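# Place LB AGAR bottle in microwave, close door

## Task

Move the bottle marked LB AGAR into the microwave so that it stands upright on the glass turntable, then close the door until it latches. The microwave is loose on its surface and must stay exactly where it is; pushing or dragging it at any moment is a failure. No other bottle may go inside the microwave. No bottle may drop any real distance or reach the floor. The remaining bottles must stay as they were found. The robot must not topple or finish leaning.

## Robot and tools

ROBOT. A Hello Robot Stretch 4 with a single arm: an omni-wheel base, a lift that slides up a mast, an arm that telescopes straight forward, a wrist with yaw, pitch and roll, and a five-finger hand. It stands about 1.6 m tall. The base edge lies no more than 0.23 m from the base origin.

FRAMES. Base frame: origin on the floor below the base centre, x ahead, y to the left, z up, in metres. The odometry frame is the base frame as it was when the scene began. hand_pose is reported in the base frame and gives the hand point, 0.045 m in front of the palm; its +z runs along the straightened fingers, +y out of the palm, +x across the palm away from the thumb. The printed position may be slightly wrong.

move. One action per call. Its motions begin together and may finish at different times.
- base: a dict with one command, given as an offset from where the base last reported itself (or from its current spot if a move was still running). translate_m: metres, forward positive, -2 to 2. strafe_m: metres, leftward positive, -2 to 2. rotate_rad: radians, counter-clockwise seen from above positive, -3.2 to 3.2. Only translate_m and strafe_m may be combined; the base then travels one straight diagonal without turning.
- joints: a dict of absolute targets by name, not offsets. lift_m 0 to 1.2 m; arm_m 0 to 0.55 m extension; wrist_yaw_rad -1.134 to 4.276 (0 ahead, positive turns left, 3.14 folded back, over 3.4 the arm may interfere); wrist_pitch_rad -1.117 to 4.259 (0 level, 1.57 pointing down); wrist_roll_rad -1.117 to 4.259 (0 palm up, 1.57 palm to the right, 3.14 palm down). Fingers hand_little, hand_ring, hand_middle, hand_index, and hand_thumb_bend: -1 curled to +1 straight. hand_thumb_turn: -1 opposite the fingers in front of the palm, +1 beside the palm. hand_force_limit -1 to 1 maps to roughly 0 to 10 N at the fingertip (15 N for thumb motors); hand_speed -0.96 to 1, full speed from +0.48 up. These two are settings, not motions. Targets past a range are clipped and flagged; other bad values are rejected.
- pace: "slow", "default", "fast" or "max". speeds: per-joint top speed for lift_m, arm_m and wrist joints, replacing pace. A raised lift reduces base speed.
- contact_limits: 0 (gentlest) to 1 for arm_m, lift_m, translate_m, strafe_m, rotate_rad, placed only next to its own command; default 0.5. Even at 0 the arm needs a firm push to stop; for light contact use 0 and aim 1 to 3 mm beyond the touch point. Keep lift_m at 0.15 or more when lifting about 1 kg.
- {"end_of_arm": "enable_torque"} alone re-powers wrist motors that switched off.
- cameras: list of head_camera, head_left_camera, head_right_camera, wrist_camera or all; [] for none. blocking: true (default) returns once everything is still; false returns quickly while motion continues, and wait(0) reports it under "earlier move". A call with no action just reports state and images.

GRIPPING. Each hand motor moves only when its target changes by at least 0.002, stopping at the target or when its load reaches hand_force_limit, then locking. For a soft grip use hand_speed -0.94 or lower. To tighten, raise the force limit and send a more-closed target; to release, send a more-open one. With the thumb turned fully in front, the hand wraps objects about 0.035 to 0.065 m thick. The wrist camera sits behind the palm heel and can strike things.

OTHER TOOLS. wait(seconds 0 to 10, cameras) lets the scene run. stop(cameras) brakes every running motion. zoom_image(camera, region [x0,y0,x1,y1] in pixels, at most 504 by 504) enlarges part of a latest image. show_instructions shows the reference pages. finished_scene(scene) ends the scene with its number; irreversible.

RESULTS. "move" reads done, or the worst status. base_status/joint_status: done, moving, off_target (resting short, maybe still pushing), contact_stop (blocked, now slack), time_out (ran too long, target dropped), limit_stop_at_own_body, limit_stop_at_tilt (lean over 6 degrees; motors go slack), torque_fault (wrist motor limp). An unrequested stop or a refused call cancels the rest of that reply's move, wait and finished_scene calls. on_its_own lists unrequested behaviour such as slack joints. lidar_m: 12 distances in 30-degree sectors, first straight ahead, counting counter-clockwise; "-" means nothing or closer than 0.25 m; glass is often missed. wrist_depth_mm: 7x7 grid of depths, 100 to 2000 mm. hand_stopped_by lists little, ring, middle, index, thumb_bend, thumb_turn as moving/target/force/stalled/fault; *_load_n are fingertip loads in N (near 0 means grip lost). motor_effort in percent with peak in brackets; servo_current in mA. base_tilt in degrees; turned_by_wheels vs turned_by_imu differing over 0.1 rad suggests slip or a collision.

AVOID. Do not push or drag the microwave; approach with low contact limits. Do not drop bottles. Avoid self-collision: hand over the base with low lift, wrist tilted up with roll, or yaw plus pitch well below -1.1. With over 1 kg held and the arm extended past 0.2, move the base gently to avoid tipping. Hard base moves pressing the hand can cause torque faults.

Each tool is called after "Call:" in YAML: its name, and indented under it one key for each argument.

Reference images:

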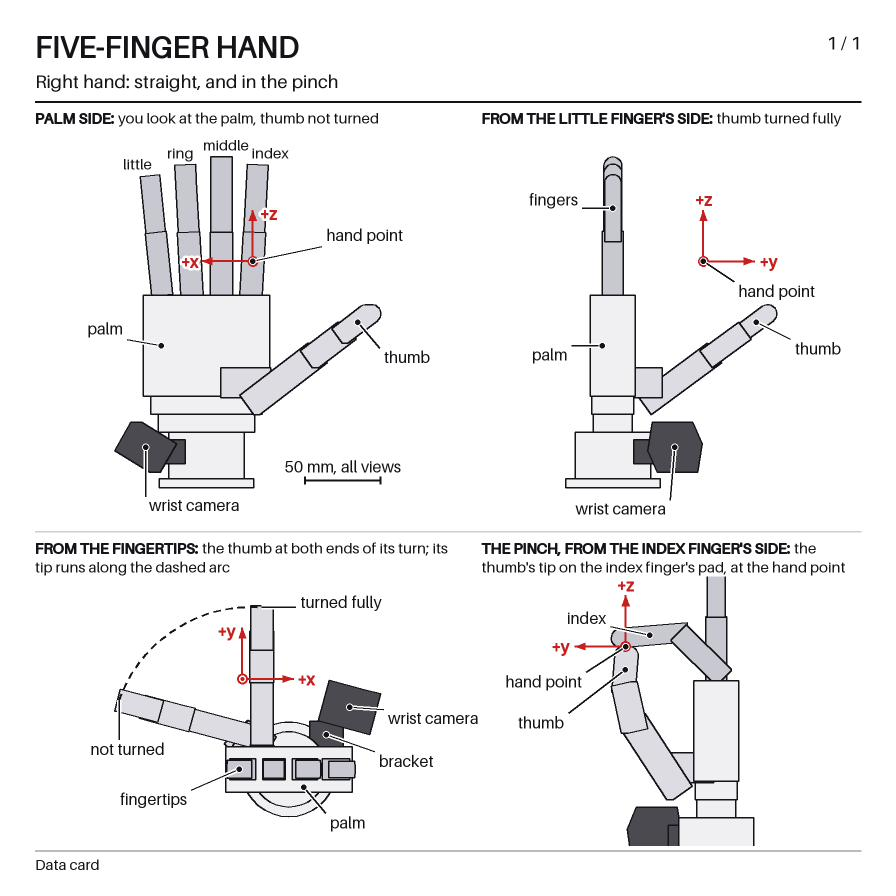

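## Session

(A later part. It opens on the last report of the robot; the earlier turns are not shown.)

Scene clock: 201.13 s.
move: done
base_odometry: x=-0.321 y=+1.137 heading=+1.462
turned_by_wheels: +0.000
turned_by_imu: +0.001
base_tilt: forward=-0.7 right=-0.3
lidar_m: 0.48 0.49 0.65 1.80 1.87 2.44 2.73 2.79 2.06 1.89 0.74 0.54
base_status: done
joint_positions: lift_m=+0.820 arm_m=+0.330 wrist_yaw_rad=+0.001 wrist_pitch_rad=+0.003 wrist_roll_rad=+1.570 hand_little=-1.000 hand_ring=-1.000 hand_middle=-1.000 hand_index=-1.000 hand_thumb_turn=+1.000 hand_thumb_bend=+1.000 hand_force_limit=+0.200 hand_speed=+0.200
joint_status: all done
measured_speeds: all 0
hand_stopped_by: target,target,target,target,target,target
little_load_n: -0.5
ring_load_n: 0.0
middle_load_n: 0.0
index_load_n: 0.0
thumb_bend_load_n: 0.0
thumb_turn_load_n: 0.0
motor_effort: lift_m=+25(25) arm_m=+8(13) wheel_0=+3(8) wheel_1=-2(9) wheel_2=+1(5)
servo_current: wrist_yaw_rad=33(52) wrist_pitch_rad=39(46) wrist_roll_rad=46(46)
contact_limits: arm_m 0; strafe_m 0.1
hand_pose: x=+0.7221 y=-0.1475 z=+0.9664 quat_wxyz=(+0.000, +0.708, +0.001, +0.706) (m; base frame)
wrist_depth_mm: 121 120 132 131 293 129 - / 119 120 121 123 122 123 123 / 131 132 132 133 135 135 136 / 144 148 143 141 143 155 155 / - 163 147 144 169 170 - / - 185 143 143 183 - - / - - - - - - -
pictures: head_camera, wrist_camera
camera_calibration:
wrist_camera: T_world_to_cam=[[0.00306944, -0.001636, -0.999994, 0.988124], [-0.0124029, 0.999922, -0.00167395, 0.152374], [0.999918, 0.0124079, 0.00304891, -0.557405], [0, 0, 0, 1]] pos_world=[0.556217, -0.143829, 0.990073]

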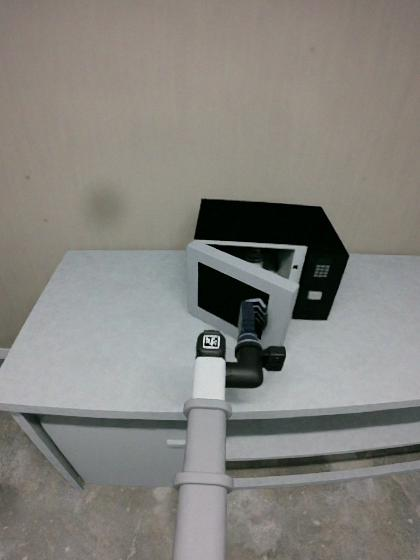

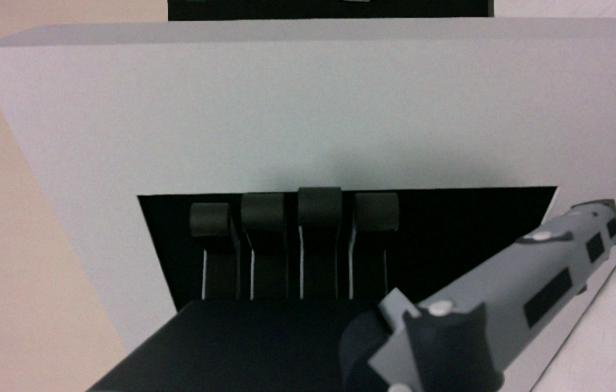

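Call:
move:
  base: {"strafe_m": -0.035}
  joints: {"arm_m": 0.375}
  pace: "slow"
  contact_limits: {"strafe_m": 0.1, "arm_m": 0.0}

Call:
move:
  joints: {"arm_m": 0.46}
  pace: "slow"
  contact_limits: {"arm_m": 0.0}
  cameras: ["head_camera", "wrist_camera"]

Call:
zoom_image:
  camera: "head_camera"
  region: [160, 170, 400, 410]

Scene clock: 203.50 s.
move: done
base_odometry: x=-0.286 y=+1.133 heading=+1.462
turned_by_wheels: +0.000
turned_by_imu: +0.001
base_tilt: forward=-0.7 right=-0.3
lidar_m: 0.44 0.52 0.66 1.84 1.91 2.49 2.73 2.78 2.00 1.86 0.79 0.52
base_status: done
joint_positions: lift_m=+0.820 arm_m=+0.375 wrist_yaw_rad=+0.001 wrist_pitch_rad=+0.003 wrist_roll_rad=+1.570 hand_little=-1.000 hand_ring=-1.000 hand_middle=-1.000 hand_index=-1.000 hand_thumb_turn=+1.000 hand_thumb_bend=+1.000 hand_force_limit=+0.200 hand_speed=+0.200
joint_status: all done
measured_speeds: all 0
hand_stopped_by: target,target,target,target,target,target
little_load_n: 0.0
ring_load_n: 0.0
middle_load_n: 0.0
index_load_n: 0.5
thumb_bend_load_n: 0.0
thumb_turn_load_n: 0.0
motor_effort: lift_m=+25(26) arm_m=+9(13) wheel_0=+1(8) wheel_1=+0(10) wheel_2=+1(3)
servo_current: wrist_yaw_rad=46(52) wrist_pitch_rad=39(39) wrist_roll_rad=26(39)
contact_limits: arm_m 0; strafe_m 0.1
hand_pose: x=+0.7671 y=-0.1475 z=+0.9664 quat_wxyz=(+0.000, +0.708, +0.001, +0.706) (m; base frame)
wrist_depth_mm: - 247 248 249 249 252 - / 135 135 136 137 138 138 138 / 142 143 143 144 145 146 146 / - 153 150 118 152 157 156 / - 161 147 144 164 166 - / - 174 143 143 174 - - / - - - - - - -
pictures: none

Scene clock: 205.63 s.
move: done
base_odometry: x=-0.286 y=+1.133 heading=+1.462
turned_by_wheels: +0.000
turned_by_imu: +0.001
base_tilt: forward=-0.7 right=-0.3
lidar_m: 0.47 0.50 0.68 1.85 1.92 2.52 2.75 2.76 2.01 1.86 0.76 0.54
base_status: not commanded
joint_positions: lift_m=+0.820 arm_m=+0.460 wrist_yaw_rad=-0.002 wrist_pitch_rad=+0.003 wrist_roll_rad=+1.570 hand_little=-1.000 hand_ring=-1.000 hand_middle=-1.000 hand_index=-1.000 hand_thumb_turn=+1.000 hand_thumb_bend=+1.000 hand_force_limit=+0.200 hand_speed=+0.200
joint_status: all done
measured_speeds: all 0
hand_stopped_by: target,target,target,target,target,target
little_load_n: -3.0
ring_load_n: 0.0
middle_load_n: 0.0
index_load_n: 0.0
thumb_bend_load_n: 0.0
thumb_turn_load_n: 0.0
motor_effort: lift_m=+25(25) arm_m=+12(13) wheel_0=+2(3) wheel_1=+1(1) wheel_2=+0(1)
servo_current: wrist_yaw_rad=52(59) wrist_pitch_rad=33(46) wrist_roll_rad=46(46)
contact_limits: arm_m 0; strafe_m 0.1
hand_pose: x=+0.8515 y=-0.1480 z=+0.9664 quat_wxyz=(+0.001, +0.708, +0.000, +0.706) (m; base frame)
wrist_depth_mm: 158 158 158 159 160 160 161 / 158 158 159 160 160 161 161 / - 160 162 162 163 163 162 / - 160 162 162 163 163 163 / - 161 147 144 164 164 - / - 162 129 143 - - - / - - - - - - -
pictures: head_camera, wrist_camera
camera_calibration:
wrist_camera: T_world_to_cam=[[0.00306555, -0.00164196, -0.999994, 0.987729], [-0.0101029, 0.999948, -0.00167285, 0.152596], [0.999944, 0.0101079, 0.0030488, -0.687136], [0, 0, 0, 1]] pos_world=[0.685611, -0.144021, 0.990073]

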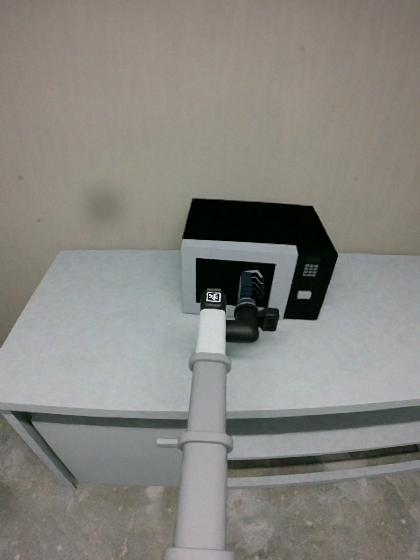

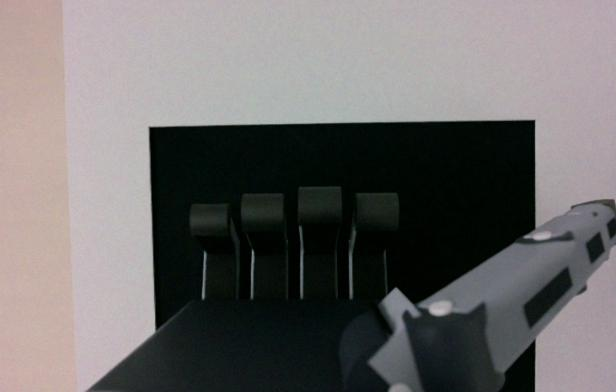

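Scaled by 2.100 from the camera's 420x560 image, which has a finer 600x800 frame.

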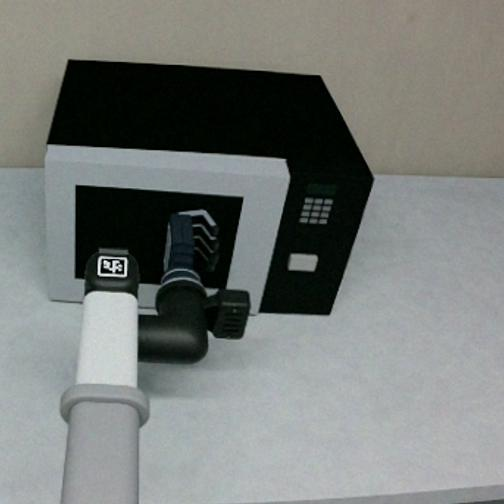

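Call:
move:
  joints: {"arm_m": 0.475}
  pace: "slow"
  contact_limits: {"arm_m": 0.1}
  cameras: ["head_camera", "wrist_camera"]

Call:
zoom_image:
  camera: "head_camera"
  region: [160, 170, 360, 370]

Scene clock: 207.07 s.
move: contact_stop
base_odometry: x=-0.286 y=+1.132 heading=+1.463
turned_by_wheels: +0.000
turned_by_imu: +0.001
base_tilt: forward=-0.7 right=-0.4
lidar_m: 0.48 0.50 0.67 1.81 1.91 2.48 2.75 2.81 1.99 1.87 0.79 0.55
base_status: not commanded
joint_positions: lift_m=+0.820 arm_m=+0.468 wrist_yaw_rad=-0.006 wrist_pitch_rad=+0.003 wrist_roll_rad=+1.570 hand_little=-1.001 hand_ring=-1.000 hand_middle=-1.000 hand_index=-1.000 hand_thumb_turn=+1.000 hand_thumb_bend=+1.000 hand_force_limit=+0.200 hand_speed=+0.200
joint_status: arm_m contact_stop (moved +0.009 of +0.015)
measured_speeds: all 0
hand_stopped_by: target,target,target,target,target,target
little_load_n: -7.0
ring_load_n: -0.5
middle_load_n: 0.0
index_load_n: 0.0
thumb_bend_load_n: 0.0
thumb_turn_load_n: 0.0
on_its_own: arm_m is slack since a contact_stop (your +0.475 is given up)
motor_effort: lift_m=+25(25) arm_m=+0(18) wheel_0=+9(10) wheel_1=+5(6) wheel_2=-5(5)
servo_current: wrist_yaw_rad=52(59) wrist_pitch_rad=33(39) wrist_roll_rad=33(39)
contact_limits: arm_m 0.1; strafe_m 0.1
hand_pose: x=+0.8598 y=-0.1490 z=+0.9664 quat_wxyz=(+0.003, +0.708, -0.002, +0.706) (m; base frame)
wrist_depth_mm: - 162 162 163 163 164 164 / - 161 162 163 163 164 164 / - 160 163 163 164 165 163 / - 161 162 163 164 164 163 / - 160 147 144 163 164 - / - 160 128 144 - - - / - - - - - - -
pictures: head_camera, wrist_camera
camera_calibration:
wrist_camera: T_world_to_cam=[[0.00305754, -0.00165573, -0.999994, 0.987706], [-0.00550286, 0.999983, -0.00167253, 0.149677], [0.99998, 0.00550794, 0.00304838, -0.696211], [0, 0, 0, 1]] pos_world=[0.694001, -0.144204, 0.990073]

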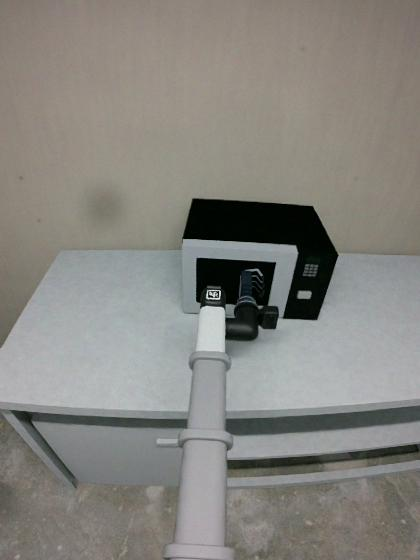

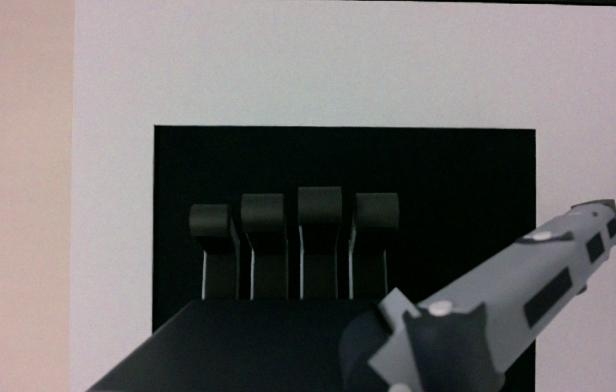

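Scaled by 2.520 from the camera's 420x560 image, which has a finer 600x800 frame.

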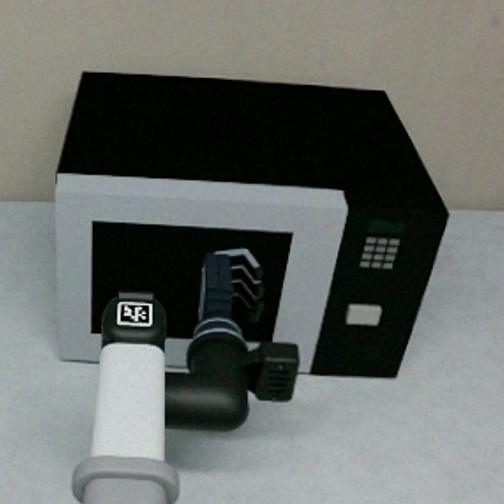

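Call:
move:
  joints: {"arm_m": 0.40}
  cameras: ["head_camera", "wrist_camera"]

Call:
zoom_image:
  camera: "head_camera"
  region: [160, 170, 360, 370]

Scene clock: 208.53 s.
move: done
base_odometry: x=-0.286 y=+1.133 heading=+1.462
turned_by_wheels: -0.001
turned_by_imu: +0.000
base_tilt: forward=-0.7 right=-0.3
lidar_m: 0.49 0.50 0.67 1.85 1.89 2.49 2.75 2.75 1.95 1.85 0.78 0.51
base_status: not commanded
joint_positions: lift_m=+0.820 arm_m=+0.400 wrist_yaw_rad=-0.001 wrist_pitch_rad=+0.003 wrist_roll_rad=+1.570 hand_little=-1.000 hand_ring=-1.000 hand_middle=-1.000 hand_index=-1.000 hand_thumb_turn=+1.000 hand_thumb_bend=+1.000 hand_force_limit=+0.200 hand_speed=+0.200
joint_status: all done
measured_speeds: all 0
hand_stopped_by: target,target,target,target,target,target
little_load_n: 0.0
ring_load_n: 0.0
middle_load_n: 0.0
index_load_n: 0.0
thumb_bend_load_n: 0.0
thumb_turn_load_n: 0.0
motor_effort: lift_m=+25(25) arm_m=-8(13) wheel_0=+1(10) wheel_1=+2(5) wheel_2=+1(5)
servo_current: wrist_yaw_rad=33(52) wrist_pitch_rad=33(39) wrist_roll_rad=33(39)
contact_limits: strafe_m 0.1
hand_pose: x=+0.7923 y=-0.1479 z=+0.9664 quat_wxyz=(+0.001, +0.708, +0.000, +0.706) (m; base frame)
wrist_depth_mm: - 223 223 224 224 226 - / - 222 222 223 225 224 - / - 221 222 224 226 225 - / - 223 223 224 226 226 - / - 223 147 144 226 227 - / - 222 143 143 226 - - / - - - - - - -
pictures: head_camera, wrist_camera
camera_calibration:
wrist_camera: T_world_to_cam=[[0.00306589, -0.00164249, -0.999994, 0.98791], [-0.0103028, 0.999946, -0.001674, 0.152125], [0.999942, 0.0103079, 0.0030488, -0.62791], [0, 0, 0, 1]] pos_world=[0.626412, -0.144022, 0.990073]

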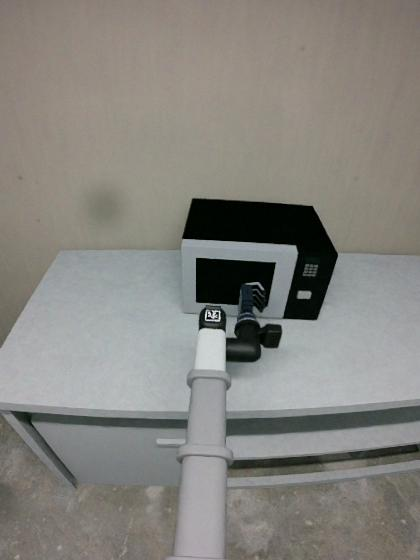

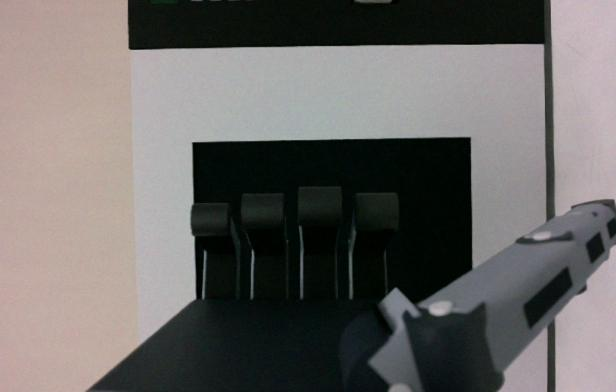

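Scaled by 2.520 from the camera's 420x560 image, which has a finer 600x800 frame.

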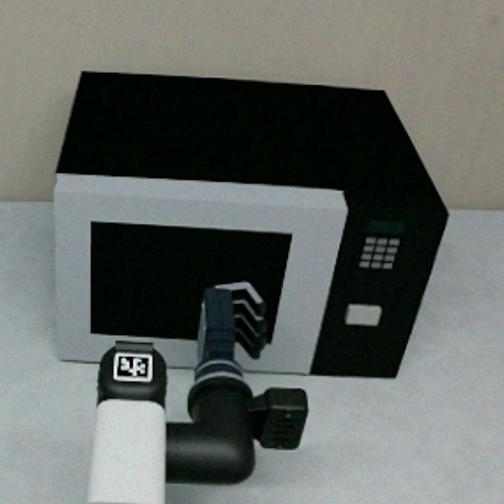

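Call:
move:
  joints: {"arm_m": 0.1}
  cameras: ["head_camera", "wrist_camera"]

Call:
zoom_image:
  camera: "head_camera"
  region: [160, 170, 360, 370]

Scene clock: 210.90 s.
move: done
base_odometry: x=-0.286 y=+1.133 heading=+1.462
turned_by_wheels: +0.000
turned_by_imu: +0.000
base_tilt: forward=-0.7 right=-0.3
lidar_m: 0.49 0.50 0.67 1.83 1.90 2.51 2.75 2.78 1.98 1.86 0.74 0.52
base_status: not commanded
joint_positions: lift_m=+0.820 arm_m=+0.100 wrist_yaw_rad=-0.001 wrist_pitch_rad=+0.003 wrist_roll_rad=+1.570 hand_little=-1.000 hand_ring=-1.000 hand_middle=-1.000 hand_index=-1.000 hand_thumb_turn=+1.000 hand_thumb_bend=+1.000 hand_force_limit=+0.200 hand_speed=+0.200
joint_status: all done
measured_speeds: all 0
hand_stopped_by: target,target,target,target,target,target
little_load_n: 0.0
ring_load_n: 0.0
middle_load_n: 0.0
index_load_n: 0.0
thumb_bend_load_n: 0.0
thumb_turn_load_n: 0.0
motor_effort: lift_m=+25(25) arm_m=-8(14) wheel_0=+1(1) wheel_1=+2(2) wheel_2=+1(1)
servo_current: wrist_yaw_rad=39(52) wrist_pitch_rad=33(46) wrist_roll_rad=33(46)
contact_limits: strafe_m 0.1
hand_pose: x=+0.4923 y=-0.1479 z=+0.9664 quat_wxyz=(+0.001, +0.708, +0.000, +0.706) (m; base frame)
wrist_depth_mm: - - - - - - - / - - - 521 525 - - / - - 525 521 530 - - / - - - 111 117 - - / - - 146 144 - - - / - - 129 143 - - - / - - - - - - -
pictures: head_camera, wrist_camera
camera_calibration:
wrist_camera: T_world_to_cam=[[0.00306589, -0.00164249, -0.999994, 0.98883], [-0.0103028, 0.999946, -0.001674, 0.149034], [0.999942, 0.0103079, 0.0030488, -0.327927], [0, 0, 0, 1]] pos_world=[0.326412, -0.144022, 0.990073]

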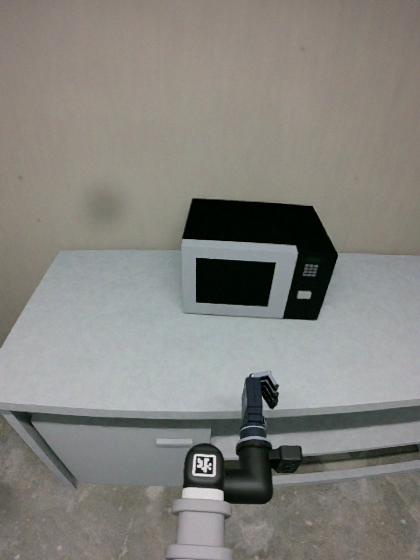

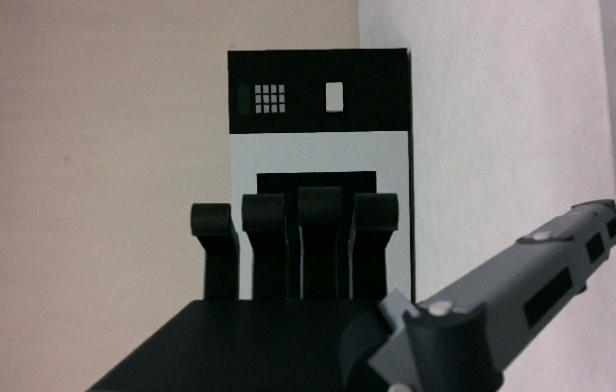

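Scaled by 2.520 from the camera's 420x560 image, which has a finer 600x800 frame.

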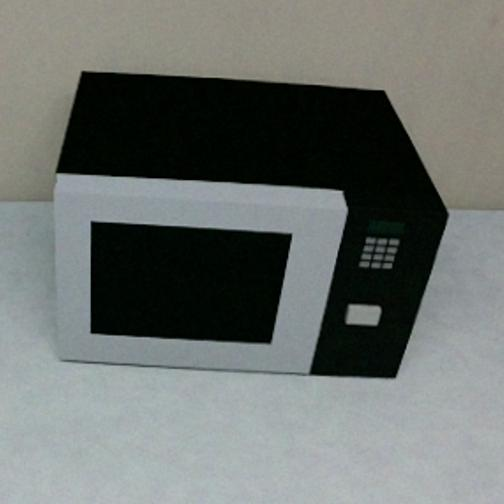

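Call:
finished_scene:
  scene: 1

The scene is finished: the task was done.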